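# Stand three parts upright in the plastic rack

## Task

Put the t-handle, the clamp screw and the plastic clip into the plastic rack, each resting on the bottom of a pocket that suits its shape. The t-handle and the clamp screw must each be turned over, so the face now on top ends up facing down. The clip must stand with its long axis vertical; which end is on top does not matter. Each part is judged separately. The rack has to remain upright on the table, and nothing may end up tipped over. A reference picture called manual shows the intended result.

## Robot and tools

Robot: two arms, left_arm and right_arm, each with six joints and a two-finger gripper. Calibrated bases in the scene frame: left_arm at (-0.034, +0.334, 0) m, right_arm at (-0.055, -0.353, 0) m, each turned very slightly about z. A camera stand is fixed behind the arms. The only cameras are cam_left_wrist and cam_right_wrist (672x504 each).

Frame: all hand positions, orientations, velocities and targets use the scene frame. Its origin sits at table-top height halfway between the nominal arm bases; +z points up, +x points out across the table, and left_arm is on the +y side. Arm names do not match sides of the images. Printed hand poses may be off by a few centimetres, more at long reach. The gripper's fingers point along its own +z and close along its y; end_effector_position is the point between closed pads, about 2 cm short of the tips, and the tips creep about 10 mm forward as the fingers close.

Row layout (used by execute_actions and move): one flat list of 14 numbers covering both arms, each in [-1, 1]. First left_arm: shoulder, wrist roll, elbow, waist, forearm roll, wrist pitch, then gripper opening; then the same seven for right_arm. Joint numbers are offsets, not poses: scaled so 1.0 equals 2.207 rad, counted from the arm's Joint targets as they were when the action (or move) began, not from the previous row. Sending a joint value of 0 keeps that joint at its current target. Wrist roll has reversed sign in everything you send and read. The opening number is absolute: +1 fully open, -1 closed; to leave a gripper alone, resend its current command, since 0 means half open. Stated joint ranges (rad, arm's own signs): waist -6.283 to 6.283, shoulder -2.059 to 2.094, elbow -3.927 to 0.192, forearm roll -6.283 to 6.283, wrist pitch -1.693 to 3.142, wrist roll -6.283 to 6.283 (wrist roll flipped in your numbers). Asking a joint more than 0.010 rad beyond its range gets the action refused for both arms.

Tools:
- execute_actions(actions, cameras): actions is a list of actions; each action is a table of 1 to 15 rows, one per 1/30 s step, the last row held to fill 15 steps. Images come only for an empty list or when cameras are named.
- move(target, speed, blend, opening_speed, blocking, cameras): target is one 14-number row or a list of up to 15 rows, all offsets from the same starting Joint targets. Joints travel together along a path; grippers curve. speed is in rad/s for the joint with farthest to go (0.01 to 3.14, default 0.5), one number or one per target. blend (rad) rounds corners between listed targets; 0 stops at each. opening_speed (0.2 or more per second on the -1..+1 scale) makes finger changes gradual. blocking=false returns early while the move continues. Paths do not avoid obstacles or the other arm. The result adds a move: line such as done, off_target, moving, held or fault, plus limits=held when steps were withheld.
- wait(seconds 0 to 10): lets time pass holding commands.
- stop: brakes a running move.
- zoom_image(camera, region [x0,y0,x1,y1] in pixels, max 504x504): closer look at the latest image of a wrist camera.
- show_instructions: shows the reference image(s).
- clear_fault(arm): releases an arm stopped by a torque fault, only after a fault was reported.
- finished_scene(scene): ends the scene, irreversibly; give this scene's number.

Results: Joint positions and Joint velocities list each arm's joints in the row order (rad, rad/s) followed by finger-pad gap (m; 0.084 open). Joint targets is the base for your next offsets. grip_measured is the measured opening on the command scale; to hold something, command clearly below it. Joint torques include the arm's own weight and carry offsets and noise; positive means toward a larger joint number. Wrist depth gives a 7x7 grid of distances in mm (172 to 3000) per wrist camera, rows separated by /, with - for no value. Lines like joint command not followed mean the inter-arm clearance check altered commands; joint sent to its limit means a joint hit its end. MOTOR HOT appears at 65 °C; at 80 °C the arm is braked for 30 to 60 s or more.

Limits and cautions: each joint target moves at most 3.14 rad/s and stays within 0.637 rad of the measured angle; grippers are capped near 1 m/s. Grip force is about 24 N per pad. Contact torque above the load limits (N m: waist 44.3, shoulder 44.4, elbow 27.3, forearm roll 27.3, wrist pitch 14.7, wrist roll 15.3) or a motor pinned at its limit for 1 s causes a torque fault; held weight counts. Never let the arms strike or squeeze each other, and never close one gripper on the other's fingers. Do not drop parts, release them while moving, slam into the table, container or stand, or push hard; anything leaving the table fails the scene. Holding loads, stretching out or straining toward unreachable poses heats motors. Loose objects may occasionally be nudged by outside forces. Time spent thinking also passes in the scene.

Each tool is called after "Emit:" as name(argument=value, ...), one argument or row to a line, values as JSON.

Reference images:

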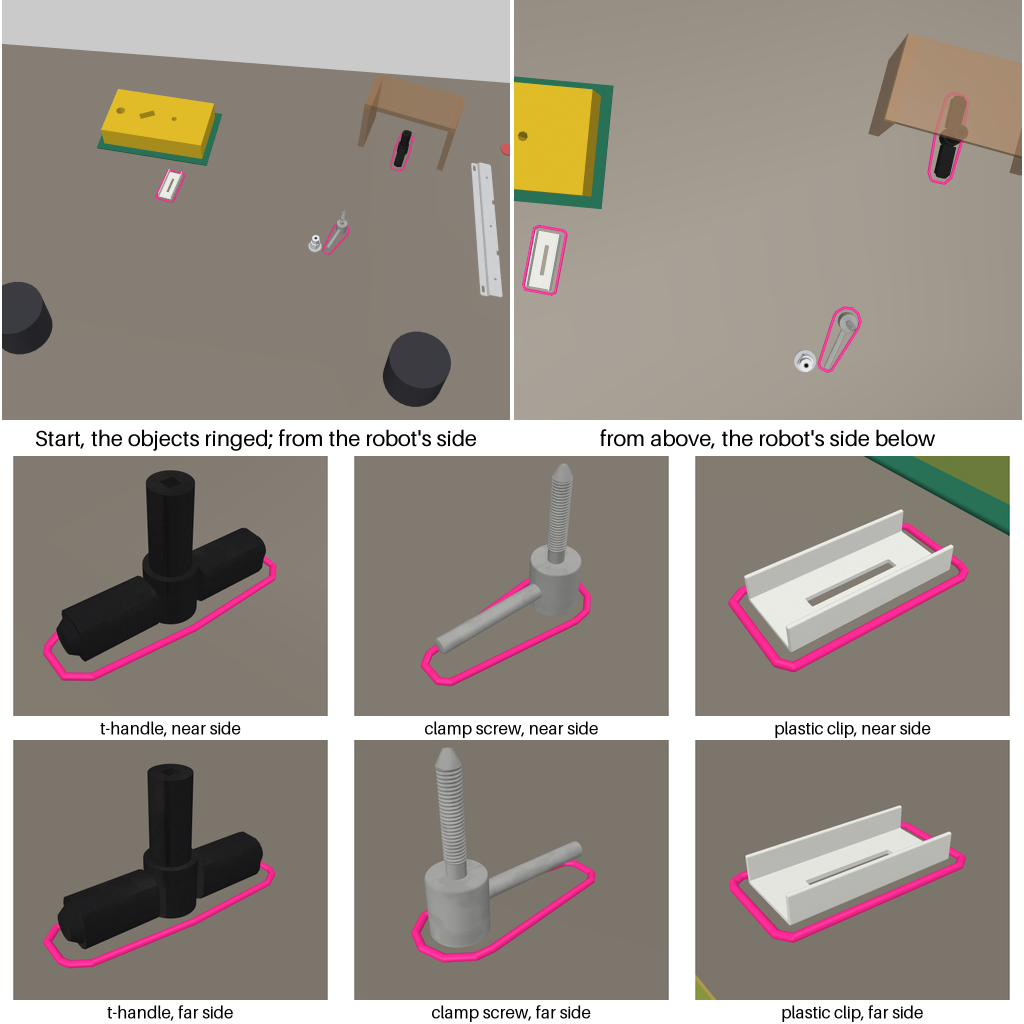

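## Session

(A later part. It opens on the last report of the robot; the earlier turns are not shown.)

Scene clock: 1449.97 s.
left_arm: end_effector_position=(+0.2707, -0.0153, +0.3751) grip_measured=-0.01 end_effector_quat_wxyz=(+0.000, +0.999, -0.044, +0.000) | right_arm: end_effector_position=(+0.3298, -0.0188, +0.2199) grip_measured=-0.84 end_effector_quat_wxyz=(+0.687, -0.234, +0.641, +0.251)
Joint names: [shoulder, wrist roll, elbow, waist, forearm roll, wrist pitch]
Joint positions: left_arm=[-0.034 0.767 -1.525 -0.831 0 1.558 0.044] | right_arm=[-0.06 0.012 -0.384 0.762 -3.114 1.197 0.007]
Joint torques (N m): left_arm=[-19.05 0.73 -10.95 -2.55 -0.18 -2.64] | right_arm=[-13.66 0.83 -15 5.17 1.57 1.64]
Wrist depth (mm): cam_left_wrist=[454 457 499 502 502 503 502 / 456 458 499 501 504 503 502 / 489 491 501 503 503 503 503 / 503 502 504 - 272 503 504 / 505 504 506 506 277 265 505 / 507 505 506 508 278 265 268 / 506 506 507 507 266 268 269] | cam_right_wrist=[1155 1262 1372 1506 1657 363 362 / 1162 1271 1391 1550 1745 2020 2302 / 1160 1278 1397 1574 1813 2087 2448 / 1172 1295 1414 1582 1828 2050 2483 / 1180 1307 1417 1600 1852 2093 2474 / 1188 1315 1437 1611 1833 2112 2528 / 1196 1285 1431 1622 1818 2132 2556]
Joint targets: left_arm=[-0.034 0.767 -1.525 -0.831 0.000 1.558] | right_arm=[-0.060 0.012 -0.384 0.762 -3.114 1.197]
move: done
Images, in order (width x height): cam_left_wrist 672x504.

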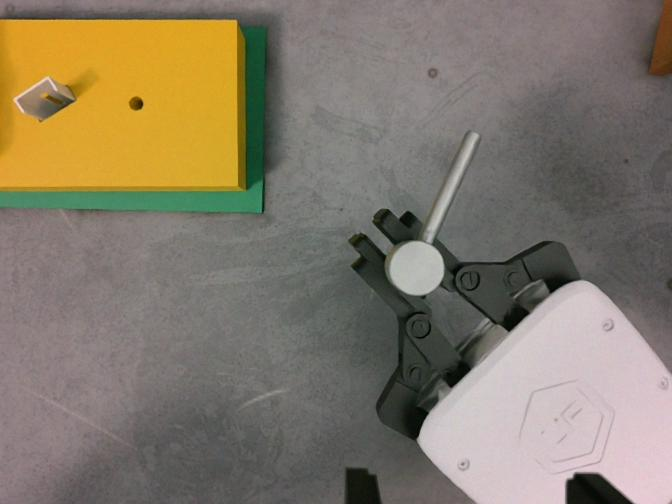

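Emit:
move(
  target=[0.05936, -0.03489, 0.00213, 0.03475, 0, -0.06103, 0.0, 0, 0, 0, 0, 0, 0, -1.0],
  speed=0.2,
  cameras=["cam_left_wrist"],
)

Emit:
zoom_image(
  camera="cam_left_wrist",
  region=[320, 250, 640, 504],
)

Scene clock: 1476.73 s.
left_arm: end_effector_position=(+0.3275, -0.0214, +0.3197) grip_measured=-0.01 end_effector_quat_wxyz=(+0.000, +0.999, -0.044, +0.000) | right_arm: end_effector_position=(+0.3298, -0.0188, +0.2199) grip_measured=-0.84 end_effector_quat_wxyz=(+0.687, -0.234, +0.641, +0.251)
Joint names: [shoulder, wrist roll, elbow, waist, forearm roll, wrist pitch]
Joint positions: left_arm=[0.097 0.69 -1.52 -0.754 0 1.424 0.044] | right_arm=[-0.06 0.012 -0.384 0.762 -3.114 1.197 0.007]
Joint torques (N m): left_arm=[-22.65 -0.56 -10.18 1.8 0.14 -2.47] | right_arm=[-13.25 -0.43 -14.82 5.05 1.57 1.89]
Wrist depth (mm): cam_left_wrist=[447 447 446 447 449 447 447 / 403 402 447 448 448 449 447 / 402 401 449 449 449 449 448 / 403 404 449 449 450 450 450 / 450 451 451 450 450 452 450 / 450 449 451 218 231 450 451 / 451 452 452 - 186 225 230] | cam_right_wrist=[1147 1269 1380 1513 1661 364 363 / 1160 1276 1380 1550 1745 2020 2340 / 1162 1281 1394 1582 1823 2044 2439 / 1174 1290 1400 1600 1804 2050 2474 / 1184 1295 1417 1589 1813 2080 2510 / 1188 1305 1434 1604 1842 2112 2547 / 1199 1297 1440 1649 1828 2138 2614]
Joint targets: left_arm=[0.097 0.690 -1.520 -0.754 0.000 1.424] | right_arm=[-0.060 0.012 -0.384 0.762 -3.114 1.197]
move: done
Images, in order (width x height): cam_left_wrist 672x504.

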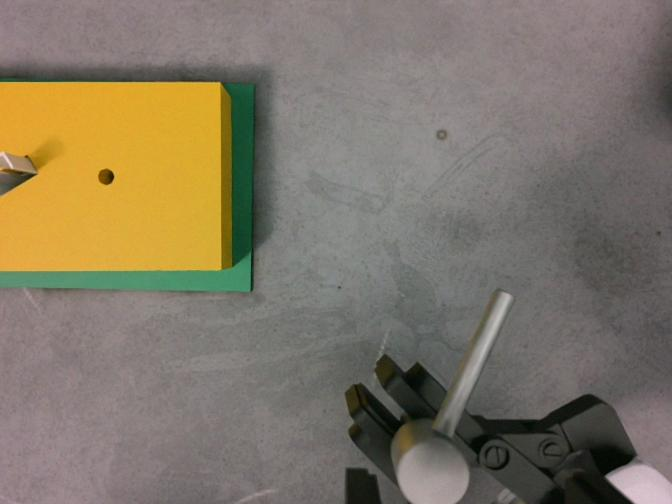

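Scaled by 1.575 from the camera's 672x504 image, which has a finer 960x720 frame.

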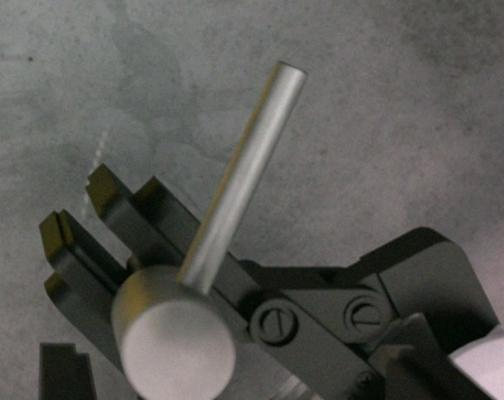

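Emit:
move(
  target=[0.00036, 0, 0.07186, 0, 0, -0.07268, 0.0, 0, 0, 0, 0, 0, 0, -1.0],
  speed=0.12,
  cameras=["cam_left_wrist"],
)

Scene clock: 1485.20 s.
left_arm: end_effector_position=(+0.3277, -0.0216, +0.2638) grip_measured=-0.01 end_effector_quat_wxyz=(+0.000, +0.999, -0.044, +0.000) | right_arm: end_effector_position=(+0.3298, -0.0188, +0.2199) grip_measured=-0.84 end_effector_quat_wxyz=(+0.687, -0.234, +0.641, +0.251)
Joint names: [shoulder, wrist roll, elbow, waist, forearm roll, wrist pitch]
Joint positions: left_arm=[0.098 0.69 -1.362 -0.754 0 1.263 0.044] | right_arm=[-0.06 0.012 -0.384 0.762 -3.114 1.197 0.007]
Joint torques (N m): left_arm=[-24.34 -0.6 -10.29 1.87 0 -2.53] | right_arm=[-13.62 -0.32 -14.94 5.24 1.53 1.91]
Wrist depth (mm): cam_left_wrist=[391 391 392 392 391 392 392 / 345 346 392 392 391 392 393 / 347 347 392 392 394 393 394 / 346 347 392 395 394 395 394 / 394 394 395 395 395 395 395 / 395 395 395 395 395 395 395 / 396 396 - - - 396 182] | cam_right_wrist=[1145 1271 1375 1503 1653 364 362 / 1158 1283 1388 1557 1754 2020 2317 / 1162 1285 1388 1564 1809 2044 2414 / 1172 1297 1408 1596 1847 2056 2448 / 1172 1297 1414 1607 1833 2093 2483 / 1192 1310 1431 1622 1833 2125 2519 / 1201 1297 1443 1630 1823 2125 2575]
Joint targets: left_arm=[0.098 0.690 -1.362 -0.754 0.000 1.263] | right_arm=[-0.060 0.012 -0.384 0.762 -3.114 1.197]
move: done
Images, in order (width x height): cam_left_wrist 672x504.

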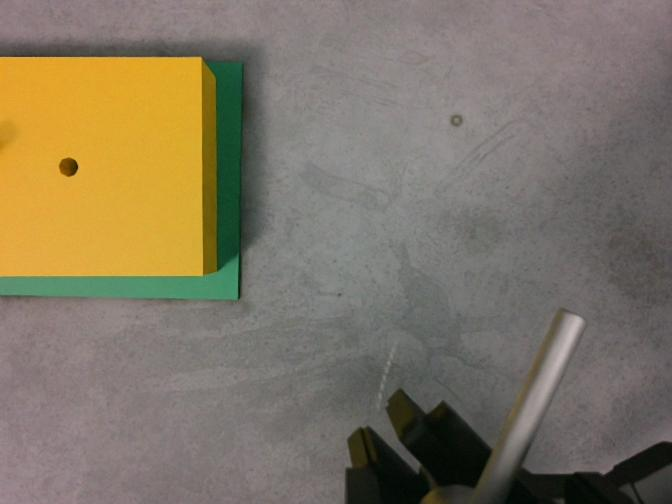

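Close the left gripper on the head.

Emit:
move(
  target=[0, 0, 0, 0, 0, 0, -0.9, 0, 0, 0, 0, 0, 0, -1.0],
  opening_speed=0.5,
  cameras=["cam_left_wrist"],
)

Scene clock: 1489.20 s.
left_arm: end_effector_position=(+0.3277, -0.0216, +0.2638) grip_measured=-0.54 end_effector_quat_wxyz=(+0.000, +0.999, -0.044, +0.000) | right_arm: end_effector_position=(+0.3298, -0.0188, +0.2199) grip_measured=-0.84 end_effector_quat_wxyz=(+0.687, -0.234, +0.641, +0.251)
Joint names: [shoulder, wrist roll, elbow, waist, forearm roll, wrist pitch]
Joint positions: left_arm=[0.098 0.69 -1.362 -0.754 0 1.263 0.02] | right_arm=[-0.06 0.012 -0.384 0.762 -3.114 1.197 0.007]
Joint torques (N m): left_arm=[-18.27 -0.57 -13.23 -8.95 -3.58 -8.56] | right_arm=[-14.44 1.12 -28.08 22.94 -9.16 6.11]
Wrist depth (mm): cam_left_wrist=[391 392 391 391 392 392 391 / 346 346 392 392 393 393 392 / 347 347 393 393 394 393 395 / 348 348 393 393 393 395 394 / 394 394 395 394 396 395 395 / 395 395 396 396 395 395 396 / 395 396 - - - - 183] | cam_right_wrist=[1151 1266 1372 1506 1665 361 360 / 1158 1266 1388 1550 1736 2020 2302 / 1170 1288 1391 1574 1795 2008 2439 / 1170 1297 1405 1582 1828 2056 2474 / 1178 1302 1414 1593 1852 2093 2492 / 1188 1305 1434 1622 1852 2087 2528 / 1194 1292 1443 1622 1809 2119 2585]
Joint targets: left_arm=[0.098 0.690 -1.362 -0.754 0.000 1.263] | right_arm=[-0.060 0.012 -0.384 0.762 -3.114 1.197]
move: done
Images, in order (width x height): cam_left_wrist 672x504.

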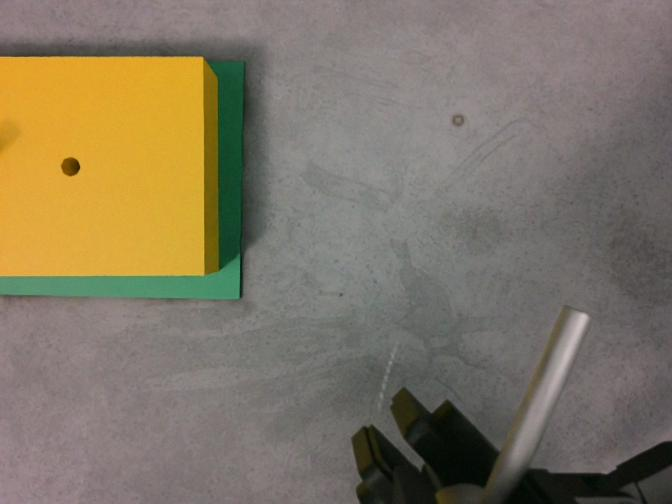

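Emit:
move(
  target=[0, 0, 0, 0, 0, 0, -0.9, 0, 0, 0, 0, 0, 0, -0.4],
  opening_speed=0.6,
  cameras=["cam_right_wrist"],
)

Scene clock: 1493.93 s.
left_arm: end_effector_position=(+0.3277, -0.0216, +0.2638) grip_measured=-0.54 end_effector_quat_wxyz=(+0.000, +0.999, -0.044, +0.000) | right_arm: end_effector_position=(+0.3298, -0.0188, +0.2199) grip_measured=-0.42 end_effector_quat_wxyz=(+0.687, -0.234, +0.641, +0.251)
Joint names: [shoulder, wrist roll, elbow, waist, forearm roll, wrist pitch]
Joint positions: left_arm=[0.098 0.69 -1.362 -0.754 0 1.263 0.02] | right_arm=[-0.06 0.012 -0.384 0.763 -3.114 1.197 0.026]
Joint torques (N m): left_arm=[-29.97 -0.57 -10.49 2.17 0.45 -1.44] | right_arm=[-9.69 -0.46 -14.37 -4.41 1.76 1.54]
Wrist depth (mm): cam_left_wrist=[391 391 392 391 392 392 392 / 346 346 393 392 393 392 392 / 347 346 393 393 394 394 394 / 347 347 393 393 393 394 394 / 394 394 394 395 395 394 396 / 394 396 396 - 395 396 396 / 395 395 395 - - - 181] | cam_right_wrist=[1151 1264 1375 1506 1661 364 363 / 1157 1278 1388 1550 1732 2020 2302 / 1166 1281 1400 1571 1813 2050 2414 / 1172 1292 1417 1589 1813 2062 2465 / 1180 1300 1422 1593 1838 2087 2492 / 1190 1310 1428 1619 1852 2112 2538 / 1194 1310 1440 1626 1877 2125 2566]
Joint targets: left_arm=[0.098 0.690 -1.362 -0.754 0.000 1.263] | right_arm=[-0.060 0.012 -0.384 0.762 -3.114 1.197]
move: done
Images, in order (width x height): cam_right_wrist 672x504.

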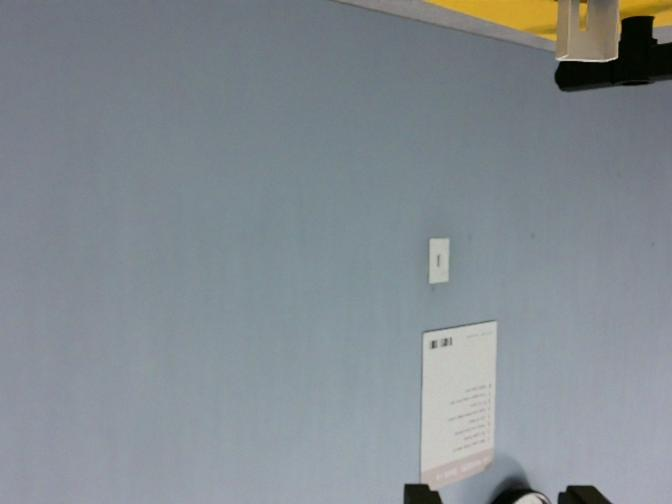

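Emit:
move(
  target=[
    [0, 0, 0, 0, 0, 0, -0.9, -0.09746, 0.00154, 0.10979, 0.00453, 0.00471, 0.01228, -0.4],
    [0.0053, 0, -0.10983, 0, 0, 0.10498, -0.9, -0.09746, 0.00154, 0.10979, 0.00453, 0.00471, 0.01228, -0.4],
    [-0.16448, -0.21749, 0.09293, 0.25686, 0, 0.072, -0.9, -0.09746, 0.00154, 0.10979, 0.00453, 0.00471, 0.01228, -0.4],
    [-0.16448, -0.21749, 0.09293, 0.25686, 0, 0.072, -0.9, 0.10544, 0.56044, -0.32963, -0.09384, -0.97703, -0.20082, -0.4],
  ],
  speed=[0.2, 0.25, 0.7, 1.0],
  blend=[0, 0.02, 0.03, 0],
  cameras=["all"],
)

Scene clock: 1528.17 s.
left_arm: end_effector_position=(+0.3606, +0.2498, +0.3298) grip_measured=-0.54 end_effector_quat_wxyz=(+0.000, +1.000, +0.000, +0.000) | right_arm: end_effector_position=(+0.3970, +0.0193, +0.2094) grip_measured=-0.42 end_effector_quat_wxyz=(-0.310, +0.801, +0.469, +0.205)
Joint names: [shoulder, wrist roll, elbow, waist, forearm roll, wrist pitch]
Joint positions: left_arm=[-0.265 0.21 -1.157 -0.187 0 1.422 0.02] | right_arm=[0.173 1.249 -1.112 0.555 -5.27 0.754 0.026]
Joint torques (N m): left_arm=[-20.66 -0.47 -10.55 1.9 -0.49 -2.16] | right_arm=[-16.81 0.91 -21.51 -4.28 -2.07 -1.68]
Wrist depth (mm): cam_left_wrist=[456 456 456 456 457 458 459 / 459 457 459 458 456 458 458 / 457 458 458 459 413 413 414 / 458 457 459 413 414 414 415 / 459 461 460 460 460 458 462 / 462 460 459 462 460 462 460 / 462 462 461 462 462 462 462] | cam_right_wrist=[861 789 713 664 612 576 1847 / 741 684 632 589 551 517 486 / 648 602 562 530 392 469 446 / 590 551 519 416 399 380 416 / 538 506 479 447 371 354 382 / 490 462 438 417 345 328 317 / 447 424 406 388 320 308 295]
Joint targets: left_arm=[-0.265 0.210 -1.157 -0.187 0.000 1.422] | right_arm=[0.173 1.249 -1.112 0.555 -5.270 0.754]
move: done

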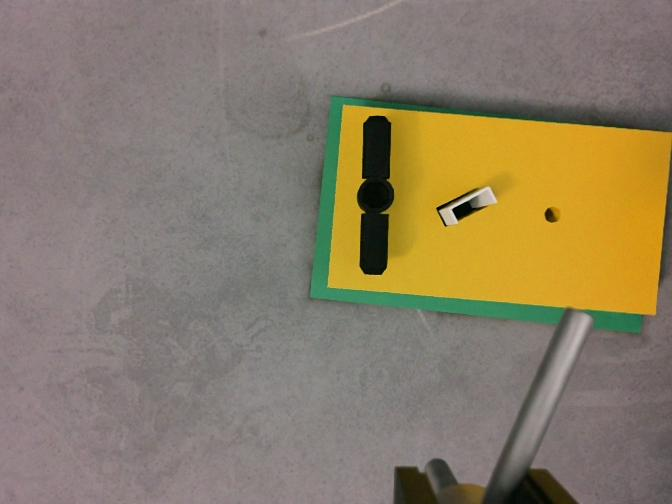

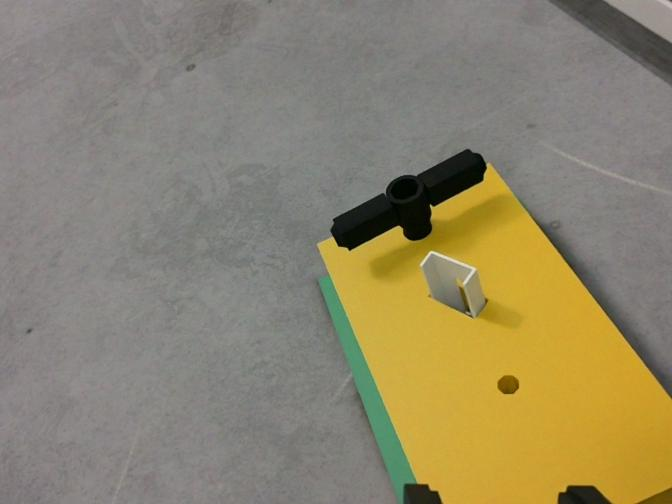

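Emit:
zoom_image(
  camera="cam_left_wrist",
  region=[380, 400, 600, 504],
)

Scaled by 2.291 from the camera's 672x504 image, which has a finer 960x720 frame.

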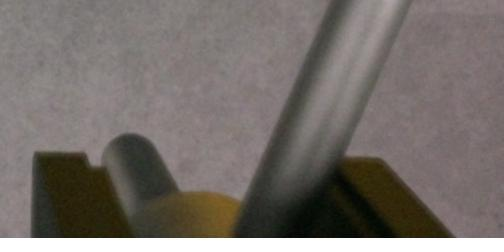

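Emit:
move(
  target=[
    [0, 0, 0, 0, 0, 0, -0.9, 0, 0, 0, -0.06797, 0, 0, -0.4],
    [0.21541, 0.07508, -0.02003, -0.07508, 0, -0.19538, -0.9, 0, 0, 0, -0.06797, 0, 0, -0.4],
  ],
  speed=[0.4, 0.35],
  blend=[0.03, 0],
  cameras=["all"],
)

Emit:
zoom_image(
  camera="cam_left_wrist",
  region=[370, 370, 530, 504],
)

Emit:
zoom_image(
  camera="cam_right_wrist",
  region=[200, 150, 500, 450],
)

Scene clock: 1561.77 s.
left_arm: end_effector_position=(+0.4467, +0.1444, +0.1596) grip_measured=-0.54 end_effector_quat_wxyz=(+0.000, +1.000, +0.000, +0.000) | right_arm: end_effector_position=(+0.4476, -0.0525, +0.2094) grip_measured=-0.42 end_effector_quat_wxyz=(-0.294, +0.834, +0.408, +0.228)
Joint names: [shoulder, wrist roll, elbow, waist, forearm roll, wrist pitch]
Joint positions: left_arm=[0.21 0.375 -1.201 -0.353 0 0.991 0.02] | right_arm=[0.173 1.249 -1.112 0.405 -5.27 0.754 0.026]
Joint torques (N m): left_arm=[-25.17 0.7 -11.05 -2.27 -0.51 -2.64] | right_arm=[-17.48 -0.42 -21.2 -4.41 -1.84 -0.14]
Wrist depth (mm): cam_left_wrist=[288 288 288 288 289 289 289 / 289 288 289 289 289 289 289 / 289 289 289 290 290 290 290 / 290 243 243 287 288 287 290 / 210 244 244 244 244 245 290 / 224 244 245 245 245 245 291 / 210 245 245 245 245 246 292] | cam_right_wrist=[176 190 716 667 2125 1898 1596 / 185 202 599 590 557 1795 1677 / 638 209 258 521 498 472 1543 / 586 544 286 423 462 438 416 / 540 506 412 392 420 408 390 / 490 461 380 361 349 379 363 / 447 423 355 337 358 355 339]
Joint targets: left_arm=[0.210 0.375 -1.201 -0.353 0.000 0.991] | right_arm=[0.173 1.249 -1.112 0.405 -5.270 0.754]
move: done

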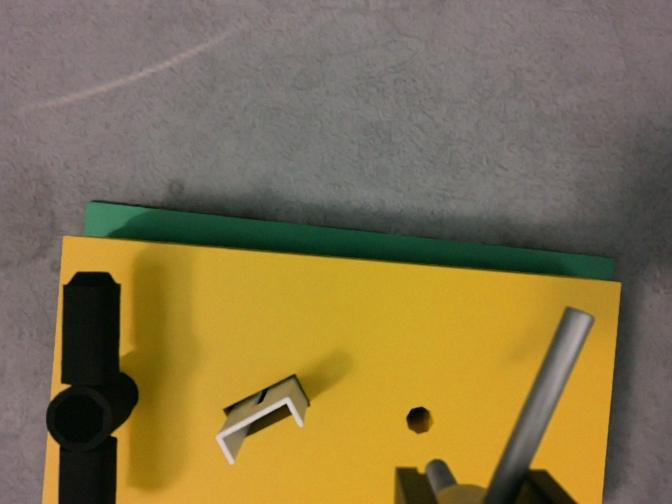

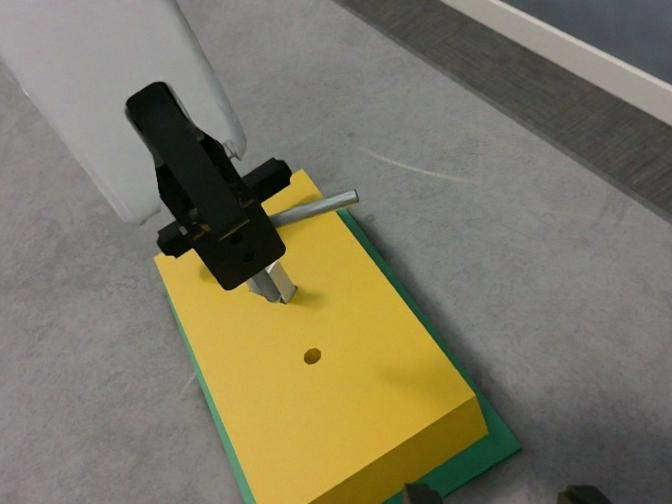

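Scaled by 3.150 from the camera's 672x504 image, which has a finer 960x720 frame.

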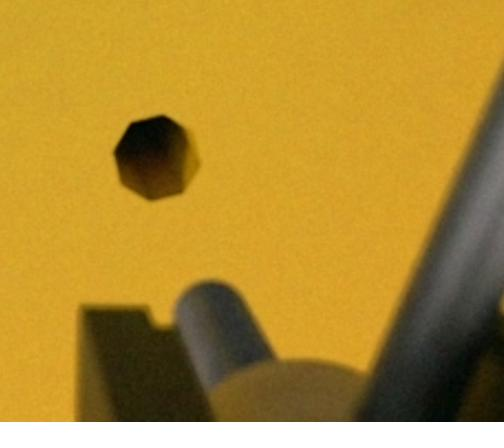

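Scaled by 1.680 from the camera's 672x504 image, which has a finer 960x720 frame.

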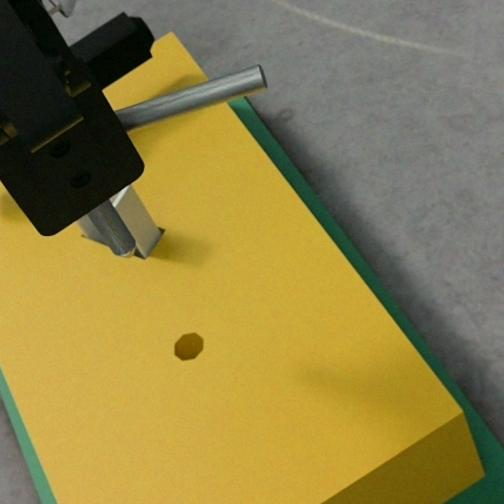

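Emit:
move(
  target=[0.02451, 0.00204, 0.01948, -0.00159, 0, -0.044, -0.9, 0, 0, 0, 0, 0, 0, -0.4],
  speed=0.08,
  cameras=["all"],
)

Emit:
zoom_image(
  camera="cam_left_wrist",
  region=[390, 400, 510, 504],
)

Emit:
zoom_image(
  camera="cam_right_wrist",
  region=[220, 230, 400, 400],
)

Scene clock: 1581.50 s.
left_arm: end_effector_position=(+0.4468, +0.1424, +0.1218) grip_measured=-0.54 end_effector_quat_wxyz=(+0.000, +1.000, +0.000, +0.000) | right_arm: end_effector_position=(+0.4476, -0.0525, +0.2094) grip_measured=-0.42 end_effector_quat_wxyz=(-0.294, +0.834, +0.408, +0.228)
Joint names: [shoulder, wrist roll, elbow, waist, forearm roll, wrist pitch]
Joint positions: left_arm=[0.264 0.38 -1.158 -0.357 0 0.894 0.02] | right_arm=[0.173 1.249 -1.112 0.405 -5.27 0.754 0.026]
Joint torques (N m): left_arm=[-26.27 0.77 -9.88 -2.43 -0.5 -2.68] | right_arm=[-17.38 -0.4 -20.31 -4.5 -1.59 -0.17]
Wrist depth (mm): cam_left_wrist=[250 251 251 251 251 252 251 / 251 251 251 251 252 251 252 / 252 251 252 252 252 252 252 / 206 206 243 249 249 250 253 / 180 206 206 206 207 206 207 / 181 207 207 207 207 207 207 / 183 207 207 207 208 207 208] | cam_right_wrist=[185 195 716 670 2165 1893 1593 / 190 198 598 588 557 1785 1669 / - 209 230 521 500 472 1533 / 589 231 240 413 462 438 417 / 539 506 400 386 419 408 390 / 490 461 380 361 350 380 363 / 446 422 355 338 358 355 339]
Joint targets: left_arm=[0.264 0.380 -1.158 -0.357 0.000 0.894] | right_arm=[0.173 1.249 -1.112 0.405 -5.270 0.754]
move: done

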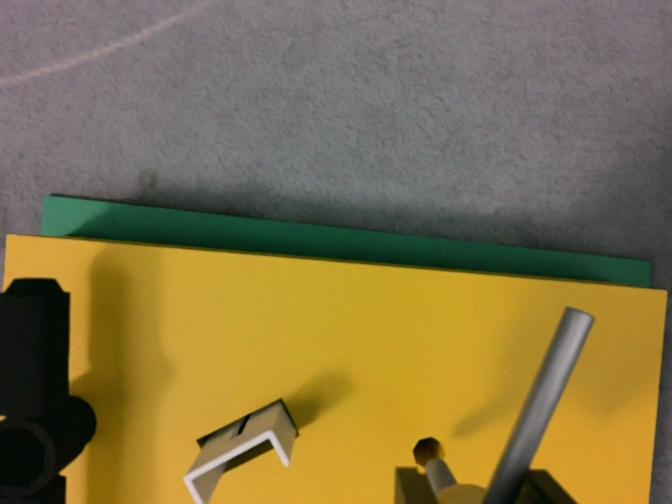

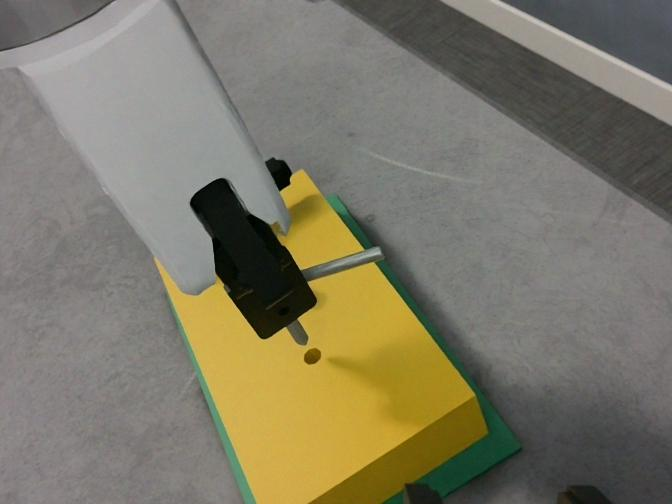

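Scaled by 4.200 from the camera's 672x504 image, which has a finer 960x720 frame.

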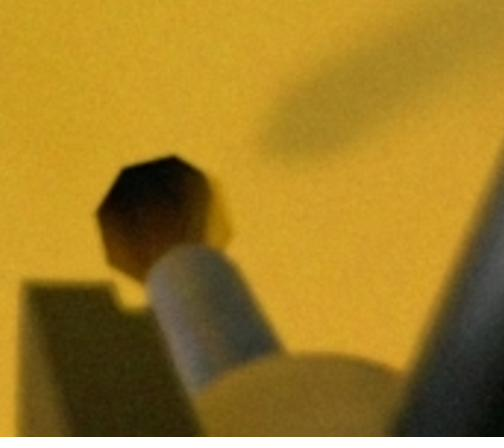

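Scaled by 2.800 from the camera's 672x504 image, which has a finer 960x720 frame.

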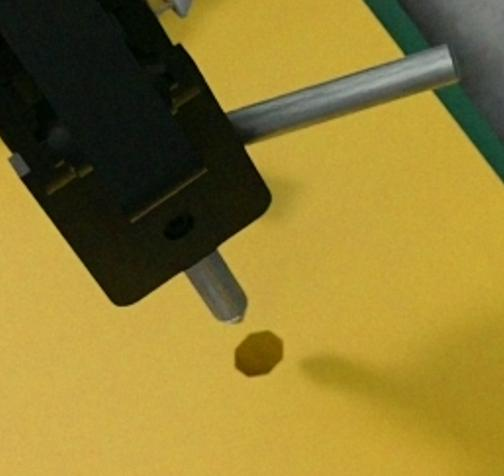

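Emit:
move(
  target=[0.01584, 0, 0.00931, 0, 0, -0.02514, -0.9, 0, 0, 0, 0, 0, 0, -0.4],
  speed=0.04,
  cameras=["all"],
)

Emit:
zoom_image(
  camera="cam_right_wrist",
  region=[220, 230, 400, 400],
)

Emit:
zoom_image(
  camera="cam_left_wrist",
  region=[390, 400, 510, 504],
)

Scene clock: 1608.43 s.
left_arm: end_effector_position=(+0.4468, +0.1424, +0.1000) grip_measured=-0.54 end_effector_quat_wxyz=(+0.000, +1.000, +0.000, +0.000) | right_arm: end_effector_position=(+0.4476, -0.0525, +0.2094) grip_measured=-0.42 end_effector_quat_wxyz=(-0.294, +0.834, +0.408, +0.228)
Joint names: [shoulder, wrist roll, elbow, waist, forearm roll, wrist pitch]
Joint positions: left_arm=[0.299 0.38 -1.137 -0.357 0 0.838 0.02] | right_arm=[0.173 1.249 -1.112 0.405 -5.27 0.754 0.026]
Joint torques (N m): left_arm=[-26.26 0.67 -9.53 -2.52 -0.28 -2.78] | right_arm=[-18.36 -0.36 -20.38 -4.39 -1.49 -0.26]
Wrist depth (mm): cam_left_wrist=[229 229 229 230 229 230 230 / 229 230 230 230 230 230 230 / 230 230 230 230 231 231 231 / 184 184 227 228 228 228 231 / 184 185 185 185 185 184 185 / 185 185 185 185 185 185 185 / 186 185 186 185 185 186 186] | cam_right_wrist=[186 201 706 670 2151 1888 1593 / 201 204 598 590 556 1795 1677 / - 212 229 522 500 471 1539 / 588 229 243 418 464 438 417 / 540 492 287 341 420 408 390 / 490 463 380 359 350 379 363 / 446 424 355 338 359 355 339]
Joint targets: left_arm=[0.299 0.380 -1.137 -0.357 0.000 0.838] | right_arm=[0.173 1.249 -1.112 0.405 -5.270 0.754]
move: done

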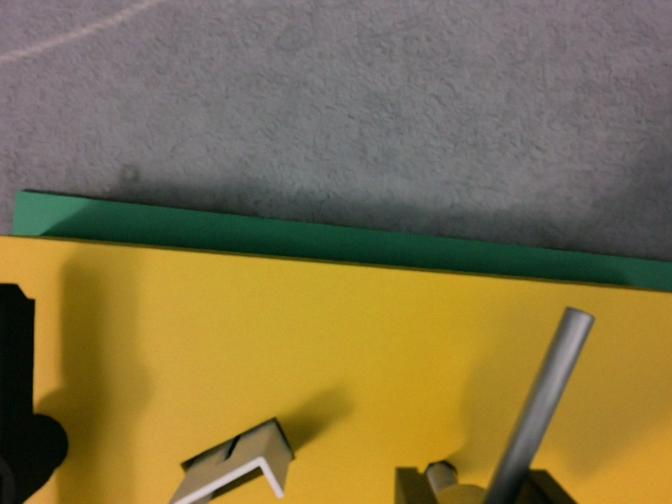

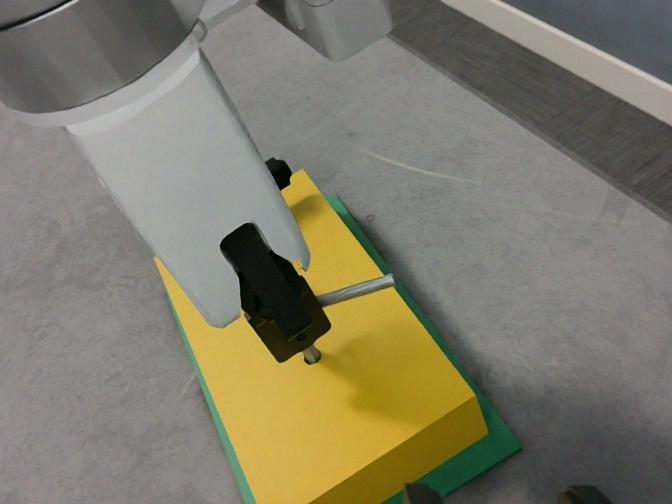

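Scaled by 2.800 from the camera's 672x504 image, which has a finer 960x720 frame.

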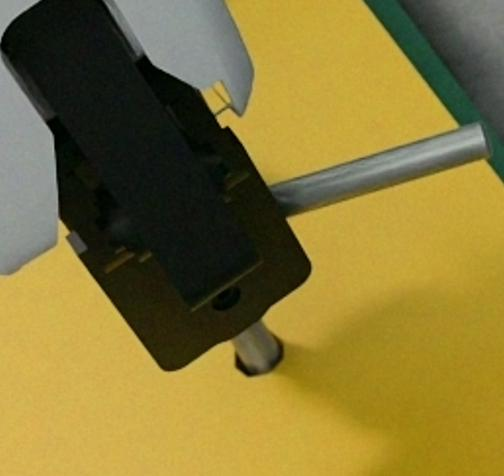

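Scaled by 4.200 from the camera's 672x504 image, which has a finer 960x720 frame.

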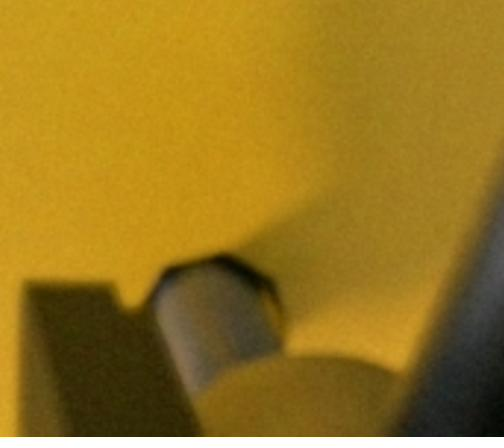

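Emit:
move(
  target=[0.00797, 0, 0.00358, 0, 0, -0.01155, -0.9, 0, 0, 0, 0, 0, 0, -0.4],
  speed=0.03,
  cameras=[],
)

Scene clock: 1615.33 s.
left_arm: end_effector_position=(+0.4468, +0.1424, +0.0898) grip_measured=-0.54 end_effector_quat_wxyz=(+0.000, +1.000, +0.000, +0.000) | right_arm: end_effector_position=(+0.4476, -0.0525, +0.2094) grip_measured=-0.42 end_effector_quat_wxyz=(-0.294, +0.834, +0.408, +0.228)
Joint names: [shoulder, wrist roll, elbow, waist, forearm roll, wrist pitch]
Joint positions: left_arm=[0.317 0.38 -1.129 -0.357 0 0.813 0.02] | right_arm=[0.173 1.249 -1.112 0.405 -5.27 0.754 0.026]
Joint torques (N m): left_arm=[-26.36 0.63 -9.52 -1.85 -0.36 -2.55] | right_arm=[-18.21 -0.34 -20.45 -4.27 -1.19 -0.15]
Wrist depth (mm): cam_left_wrist=[219 219 219 219 219 219 220 / 220 220 220 220 220 220 220 / 220 220 220 220 220 221 220 / 174 175 217 217 218 218 221 / 175 174 175 175 175 174 175 / 175 175 175 175 175 175 175 / 175 175 175 175 175 175 175] | cam_right_wrist=[186 199 699 667 2138 1903 1585 / 201 210 598 590 556 1809 1677 / - 215 231 520 498 471 1526 / 589 233 242 418 462 437 417 / 540 501 260 348 420 408 390 / 489 463 377 359 350 380 364 / 446 423 355 338 357 355 339]
Joint targets: left_arm=[0.317 0.380 -1.129 -0.357 0.000 0.813] | right_arm=[0.173 1.249 -1.112 0.405 -5.270 0.754]
move: done
No camera images: "cameras" was empty.

Emit:
move(
  target=[0.00321, 0, 0.00132, 0, 0, -0.00453, -0.9, 0, 0, 0, 0, 0, 0, -0.4],
  speed=0.02,
  cameras=[],
)

Emit:
move(
  target=[0.00321, 0, 0.00132, 0, 0, -0.00453, -0.9, 0, 0, 0, 0, 0, 0, -0.4],
  speed=0.02,
  cameras=["cam_right_wrist"],
)

Emit:
zoom_image(
  camera="cam_right_wrist",
  region=[220, 230, 400, 400],
)

Scene clock: 1619.57 s.
left_arm: end_effector_position=(+0.4467, +0.1424, +0.0858) grip_measured=-0.54 end_effector_quat_wxyz=(+0.000, +1.000, +0.000, +0.000) | right_arm: end_effector_position=(+0.4476, -0.0525, +0.2094) grip_measured=-0.42 end_effector_quat_wxyz=(-0.294, +0.834, +0.408, +0.228)
Joint names: [shoulder, wrist roll, elbow, waist, forearm roll, wrist pitch]
Joint positions: left_arm=[0.324 0.38 -1.126 -0.357 0 0.803 0.02] | right_arm=[0.173 1.249 -1.112 0.405 -5.27 0.754 0.026]
Joint torques (N m): left_arm=[-26.54 0.74 -9.45 -2.35 -0.47 -2.73] | right_arm=[-18.82 -0.39 -20.44 -4.35 -1.14 -0.21]
Wrist depth (mm): cam_left_wrist=[215 215 215 215 215 216 215 / 215 216 216 216 216 216 216 / 216 216 216 216 216 216 216 / 213 213 213 213 214 214 216 / - - - - - - - / - - - - - - - / - - - - - - -] | cam_right_wrist=[186 199 698 668 2158 1888 1589 / 201 210 599 590 557 1785 1698 / - 217 231 522 498 473 1536 / 589 233 242 417 462 437 417 / 539 499 261 352 419 408 389 / 490 462 377 359 350 379 364 / 446 424 355 337 359 355 338]
Joint targets: left_arm=[0.324 0.380 -1.126 -0.357 0.000 0.803] | right_arm=[0.173 1.249 -1.112 0.405 -5.270 0.754]
move: done
No camera images: "cameras" was empty.

Scene clock: 1620.30 s.
left_arm: end_effector_position=(+0.4467, +0.1424, +0.0818) grip_measured=-0.54 end_effector_quat_wxyz=(+0.000, +1.000, +0.000, +0.000) | right_arm: end_effector_position=(+0.4476, -0.0525, +0.2094) grip_measured=-0.42 end_effector_quat_wxyz=(-0.294, +0.834, +0.408, +0.228)
Joint names: [shoulder, wrist roll, elbow, waist, forearm roll, wrist pitch]
Joint positions: left_arm=[0.331 0.38 -1.123 -0.357 0 0.793 0.02] | right_arm=[0.173 1.249 -1.112 0.405 -5.27 0.754 0.026]
Joint torques (N m): left_arm=[-27.09 0.68 -9.21 -2.5 -0.27 -2.47] | right_arm=[-18.6 -0.37 -20.5 -4.3 -0.9 -0.09]
Wrist depth (mm): cam_left_wrist=[211 211 211 211 211 212 211 / 212 212 212 212 212 212 212 / 212 212 212 212 212 212 212 / 209 210 209 210 209 210 213 / - - - - - - - / - - - - - - - / - - - - - - -] | cam_right_wrist=[186 199 700 668 2132 1888 1585 / 201 210 600 589 556 1781 1677 / - 219 232 522 499 472 1543 / 588 234 243 417 462 437 417 / 539 501 261 354 420 407 390 / 489 462 378 359 349 379 363 / 446 423 354 338 359 356 339]
Joint targets: left_arm=[0.331 0.380 -1.123 -0.357 0.000 0.793] | right_arm=[0.173 1.249 -1.112 0.405 -5.270 0.754]
move: done
Images, in order (width x height): cam_right_wrist 672x504.

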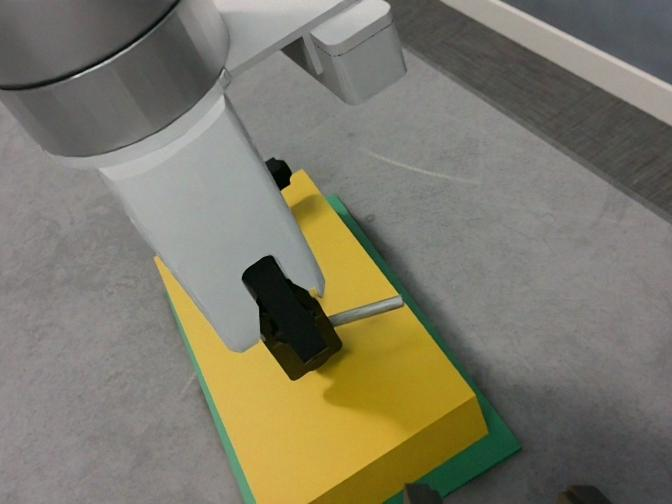

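Scaled by 2.800 from the camera's 672x504 image, which has a finer 960x720 frame.

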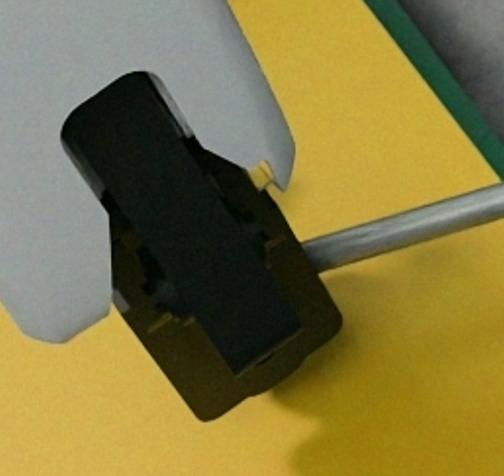

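Emit:
move(
  target=[0.00241, 0, 0.001, 0, 0, -0.0034, -0.9, 0, 0, 0, 0, 0, 0, -0.4],
  speed=0.02,
  cameras=[],
)

Emit:
move(
  target=[0.00241, 0, 0.001, 0, 0, -0.0034, -0.9, 0, 0, 0, 0, 0, 0, -0.4],
  speed=0.02,
  cameras=[],
)

Scene clock: 1625.17 s.
left_arm: end_effector_position=(+0.4466, +0.1424, +0.0788) grip_measured=-0.54 end_effector_quat_wxyz=(+0.000, +1.000, +0.000, +0.000) | right_arm: end_effector_position=(+0.4476, -0.0525, +0.2094) grip_measured=-0.42 end_effector_quat_wxyz=(-0.294, +0.834, +0.408, +0.228)
Joint names: [shoulder, wrist roll, elbow, waist, forearm roll, wrist pitch]
Joint positions: left_arm=[0.336 0.38 -1.121 -0.357 0 0.785 0.02] | right_arm=[0.173 1.249 -1.112 0.405 -5.27 0.754 0.026]
Joint torques (N m): left_arm=[-26.32 0.7 -9.14 -2.07 -0.41 -2.83] | right_arm=[-18.39 -0.36 -20.33 -4.55 -0.9 -0.26]
Wrist depth (mm): cam_left_wrist=[208 208 208 208 209 208 209 / 208 209 209 209 209 209 209 / 209 209 209 209 209 209 209 / 206 206 206 207 207 207 210 / - - - - - - - / - - - - - - - / - - - - - - -] | cam_right_wrist=[186 199 701 668 2138 1898 1593 / 202 210 597 590 557 1795 1669 / - 219 232 521 499 472 1533 / 588 233 244 417 463 438 417 / 540 501 261 355 419 408 390 / 490 462 381 359 350 379 363 / 446 423 355 338 358 355 339]
Joint targets: left_arm=[0.336 0.380 -1.121 -0.357 0.000 0.785] | right_arm=[0.173 1.249 -1.112 0.405 -5.270 0.754]
move: done
No camera images: "cameras" was empty.

Scene clock: 1625.87 s.
left_arm: end_effector_position=(+0.4465, +0.1425, +0.0758) grip_measured=-0.54 end_effector_quat_wxyz=(+0.000, +1.000, +0.000, +0.000) | right_arm: end_effector_position=(+0.4476, -0.0525, +0.2094) grip_measured=-0.42 end_effector_quat_wxyz=(-0.294, +0.834, +0.408, +0.228)
Joint names: [shoulder, wrist roll, elbow, waist, forearm roll, wrist pitch]
Joint positions: left_arm=[0.342 0.38 -1.119 -0.357 0 0.778 0.02] | right_arm=[0.173 1.249 -1.112 0.405 -5.27 0.754 0.026]
Joint torques (N m): left_arm=[-26.86 0.7 -9.49 -2.26 -0.59 -2.54] | right_arm=[-18.41 -0.37 -20.45 -4.46 -0.81 -0.17]
Wrist depth (mm): cam_left_wrist=[205 205 205 206 206 206 206 / 205 206 206 206 206 206 206 / 206 206 206 206 206 206 206 / 203 203 203 204 204 204 207 / - - - - - - - / - - - - - - - / - - - - - - -] | cam_right_wrist=[186 199 700 669 2178 1898 1596 / 201 210 588 590 555 1799 1681 / - 220 233 522 498 472 1536 / 589 233 244 416 462 437 417 / 540 500 261 355 419 408 390 / 490 462 380 359 350 379 364 / 446 423 355 338 358 355 338]
Joint targets: left_arm=[0.342 0.380 -1.119 -0.357 0.000 0.778] | right_arm=[0.173 1.249 -1.112 0.405 -5.270 0.754]
move: done
No camera images: "cameras" was empty.

Emit:
move(
  target=[0.00241, 0, 0.001, 0, 0, -0.0034, -0.9, 0, 0, 0, 0, 0, 0, -0.4],
  speed=0.02,
  cameras=["cam_right_wrist"],
)

Emit:
zoom_image(
  camera="cam_right_wrist",
  region=[220, 230, 400, 400],
)

Scene clock: 1629.70 s.
left_arm: end_effector_position=(+0.4465, +0.1425, +0.0729) grip_measured=-0.54 end_effector_quat_wxyz=(+0.000, +1.000, +0.000, +0.000) | right_arm: end_effector_position=(+0.4476, -0.0525, +0.2094) grip_measured=-0.42 end_effector_quat_wxyz=(-0.294, +0.834, +0.408, +0.228)
Joint names: [shoulder, wrist roll, elbow, waist, forearm roll, wrist pitch]
Joint positions: left_arm=[0.347 0.38 -1.117 -0.357 0 0.77 0.02] | right_arm=[0.173 1.249 -1.112 0.405 -5.27 0.754 0.026]
Joint torques (N m): left_arm=[-25.04 0.64 -8.44 -2.16 -0.49 -2.45] | right_arm=[-18.43 -0.45 -20.5 -4.2 -0.78 -0.28]
Wrist depth (mm): cam_left_wrist=[202 202 202 203 203 203 203 / 203 203 203 203 203 203 203 / 203 203 203 203 203 203 204 / 200 200 201 201 201 201 204 / - - - - - - - / - - - - - - - / - - - - - - -] | cam_right_wrist=[186 199 703 667 2145 1893 1596 / 201 210 586 590 556 1785 1673 / 232 223 233 522 498 471 1536 / 589 234 244 416 462 437 417 / 540 501 261 354 419 408 390 / 489 464 377 359 350 378 364 / 446 423 355 338 358 355 339]
Joint targets: left_arm=[0.347 0.380 -1.117 -0.357 0.000 0.770] | right_arm=[0.173 1.249 -1.112 0.405 -5.270 0.754]
move: done
Images, in order (width x height): cam_right_wrist 672x504.

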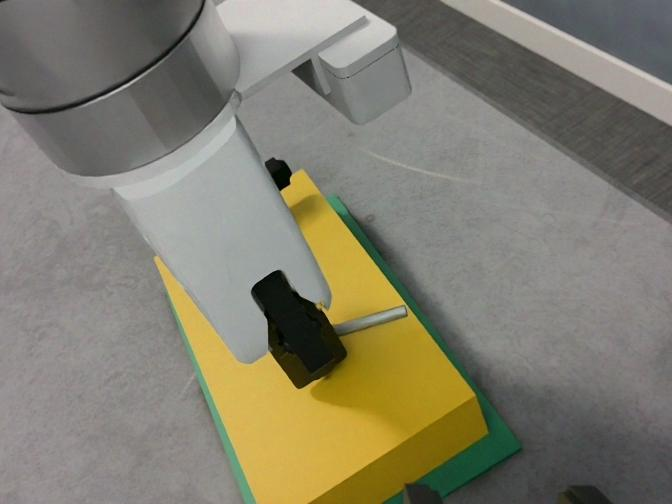

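Scaled by 2.800 from the camera's 672x504 image, which has a finer 960x720 frame.

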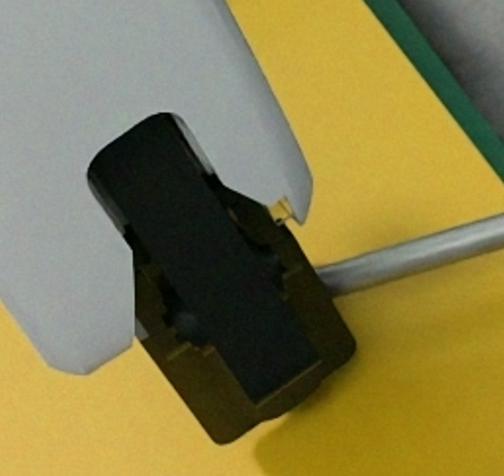

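Emit:
move(
  target=[0.0008, 0, 0.00033, 0, 0, -0.00113, -0.9, 0, 0, 0, 0, 0, 0, -0.4],
  speed=0.02,
  cameras=[],
)

Scene clock: 1632.20 s.
left_arm: end_effector_position=(+0.4464, +0.1425, +0.0719) grip_measured=-0.54 end_effector_quat_wxyz=(+0.000, +1.000, +0.000, +0.000) | right_arm: end_effector_position=(+0.4476, -0.0525, +0.2094) grip_measured=-0.42 end_effector_quat_wxyz=(-0.294, +0.834, +0.408, +0.228)
Joint names: [shoulder, wrist roll, elbow, waist, forearm roll, wrist pitch]
Joint positions: left_arm=[0.349 0.38 -1.116 -0.357 0 0.768 0.02] | right_arm=[0.173 1.249 -1.112 0.405 -5.27 0.754 0.026]
Joint torques (N m): left_arm=[-22.07 0.73 -7.34 -1.92 -0.47 -2.17] | right_arm=[-18.53 -0.4 -20.26 -4.19 -0.56 -0.13]
Wrist depth (mm): cam_left_wrist=[201 202 202 202 202 202 202 / 201 202 202 202 202 202 202 / 202 202 202 203 202 203 203 / 199 200 200 200 200 200 203 / - - - - - - - / - - - - - - - / - - - - - - -] | cam_right_wrist=[186 199 698 668 2158 1893 1600 / 201 210 242 590 556 1804 1673 / 233 223 234 521 499 473 1539 / 589 234 244 416 463 437 417 / 539 500 267 355 420 408 390 / 490 462 377 359 350 379 363 / 447 422 355 337 358 355 338]
Joint targets: left_arm=[0.349 0.380 -1.116 -0.357 0.000 0.768] | right_arm=[0.173 1.249 -1.112 0.405 -5.270 0.754]
move: done
No camera images: "cameras" was empty.

Emit:
move(
  target=[
    [0, 0, 0, 0, 0, 0, -0.2, 0, 0, 0, 0, 0, 0, -0.4],
    [-0.05668, 0, -0.03321, 0, 0, 0.0899, -0.2, 0, 0, 0, 0, 0, 0, -0.4],
    [-0.0879, -0.10331, 0.00793, 0.10285, 0, 0.07929, -0.1, 0, 0, 0, 0, 0, 0, -0.4],
  ],
  speed=[0.2, 0.15, 0.3],
  blend=[0, 0.01, 0],
  opening_speed=0.8,
  cameras=["all"],
)

Emit:
zoom_image(
  camera="cam_right_wrist",
  region=[150, 140, 420, 400],
)

Scene clock: 1666.93 s.
left_arm: end_effector_position=(+0.4563, +0.2587, +0.1502) grip_measured=-0.11 end_effector_quat_wxyz=(+0.000, +1.000, +0.000, +0.000) | right_arm: end_effector_position=(+0.4476, -0.0525, +0.2094) grip_measured=-0.42 end_effector_quat_wxyz=(-0.294, +0.834, +0.408, +0.228)
Joint names: [shoulder, wrist roll, elbow, waist, forearm roll, wrist pitch]
Joint positions: left_arm=[0.155 0.152 -1.099 -0.13 0 0.943 0.039] | right_arm=[0.173 1.249 -1.112 0.405 -5.27 0.754 0.026]
Joint torques (N m): left_arm=[-29.85 -0.6 -9.84 1.82 -0.46 -2.56] | right_arm=[-18.51 -0.3 -20.43 -4.29 -0.46 -0.15]
Wrist depth (mm): cam_left_wrist=[279 279 279 279 279 280 280 / 279 279 279 280 280 280 280 / 280 280 280 280 280 281 281 / 281 281 280 280 277 278 281 / 281 282 281 281 235 235 235 / 282 281 282 281 203 236 235 / 282 282 283 282 204 236 236] | cam_right_wrist=[284 326 719 669 2138 1888 1589 / 725 351 627 591 557 1799 1677 / 647 599 439 521 498 472 1536 / 591 544 442 423 463 438 416 / 538 505 416 386 420 408 390 / 491 462 381 361 349 379 363 / 446 423 355 338 357 355 339]
Joint targets: left_arm=[0.155 0.152 -1.099 -0.130 0.000 0.943] | right_arm=[0.173 1.249 -1.112 0.405 -5.270 0.754]
move: done

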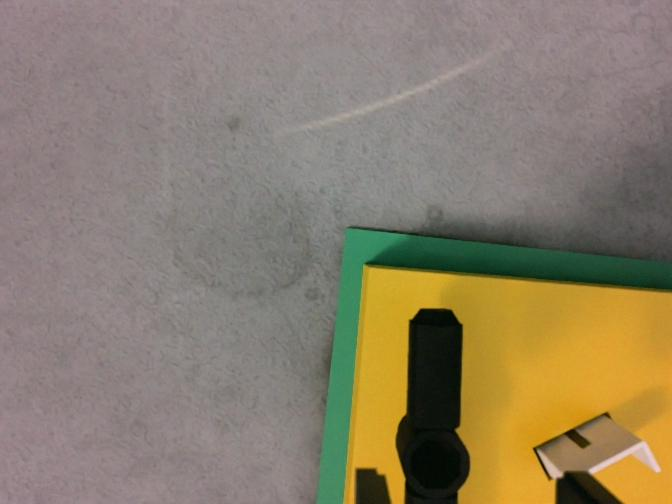

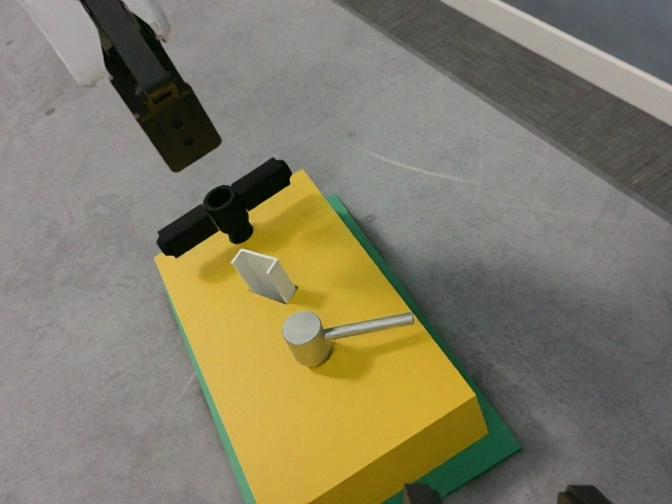

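Scaled by 1.867 from the camera's 672x504 image, which has a finer 960x720 frame.

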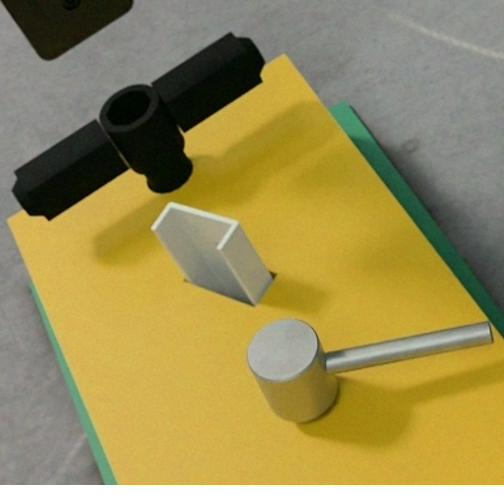

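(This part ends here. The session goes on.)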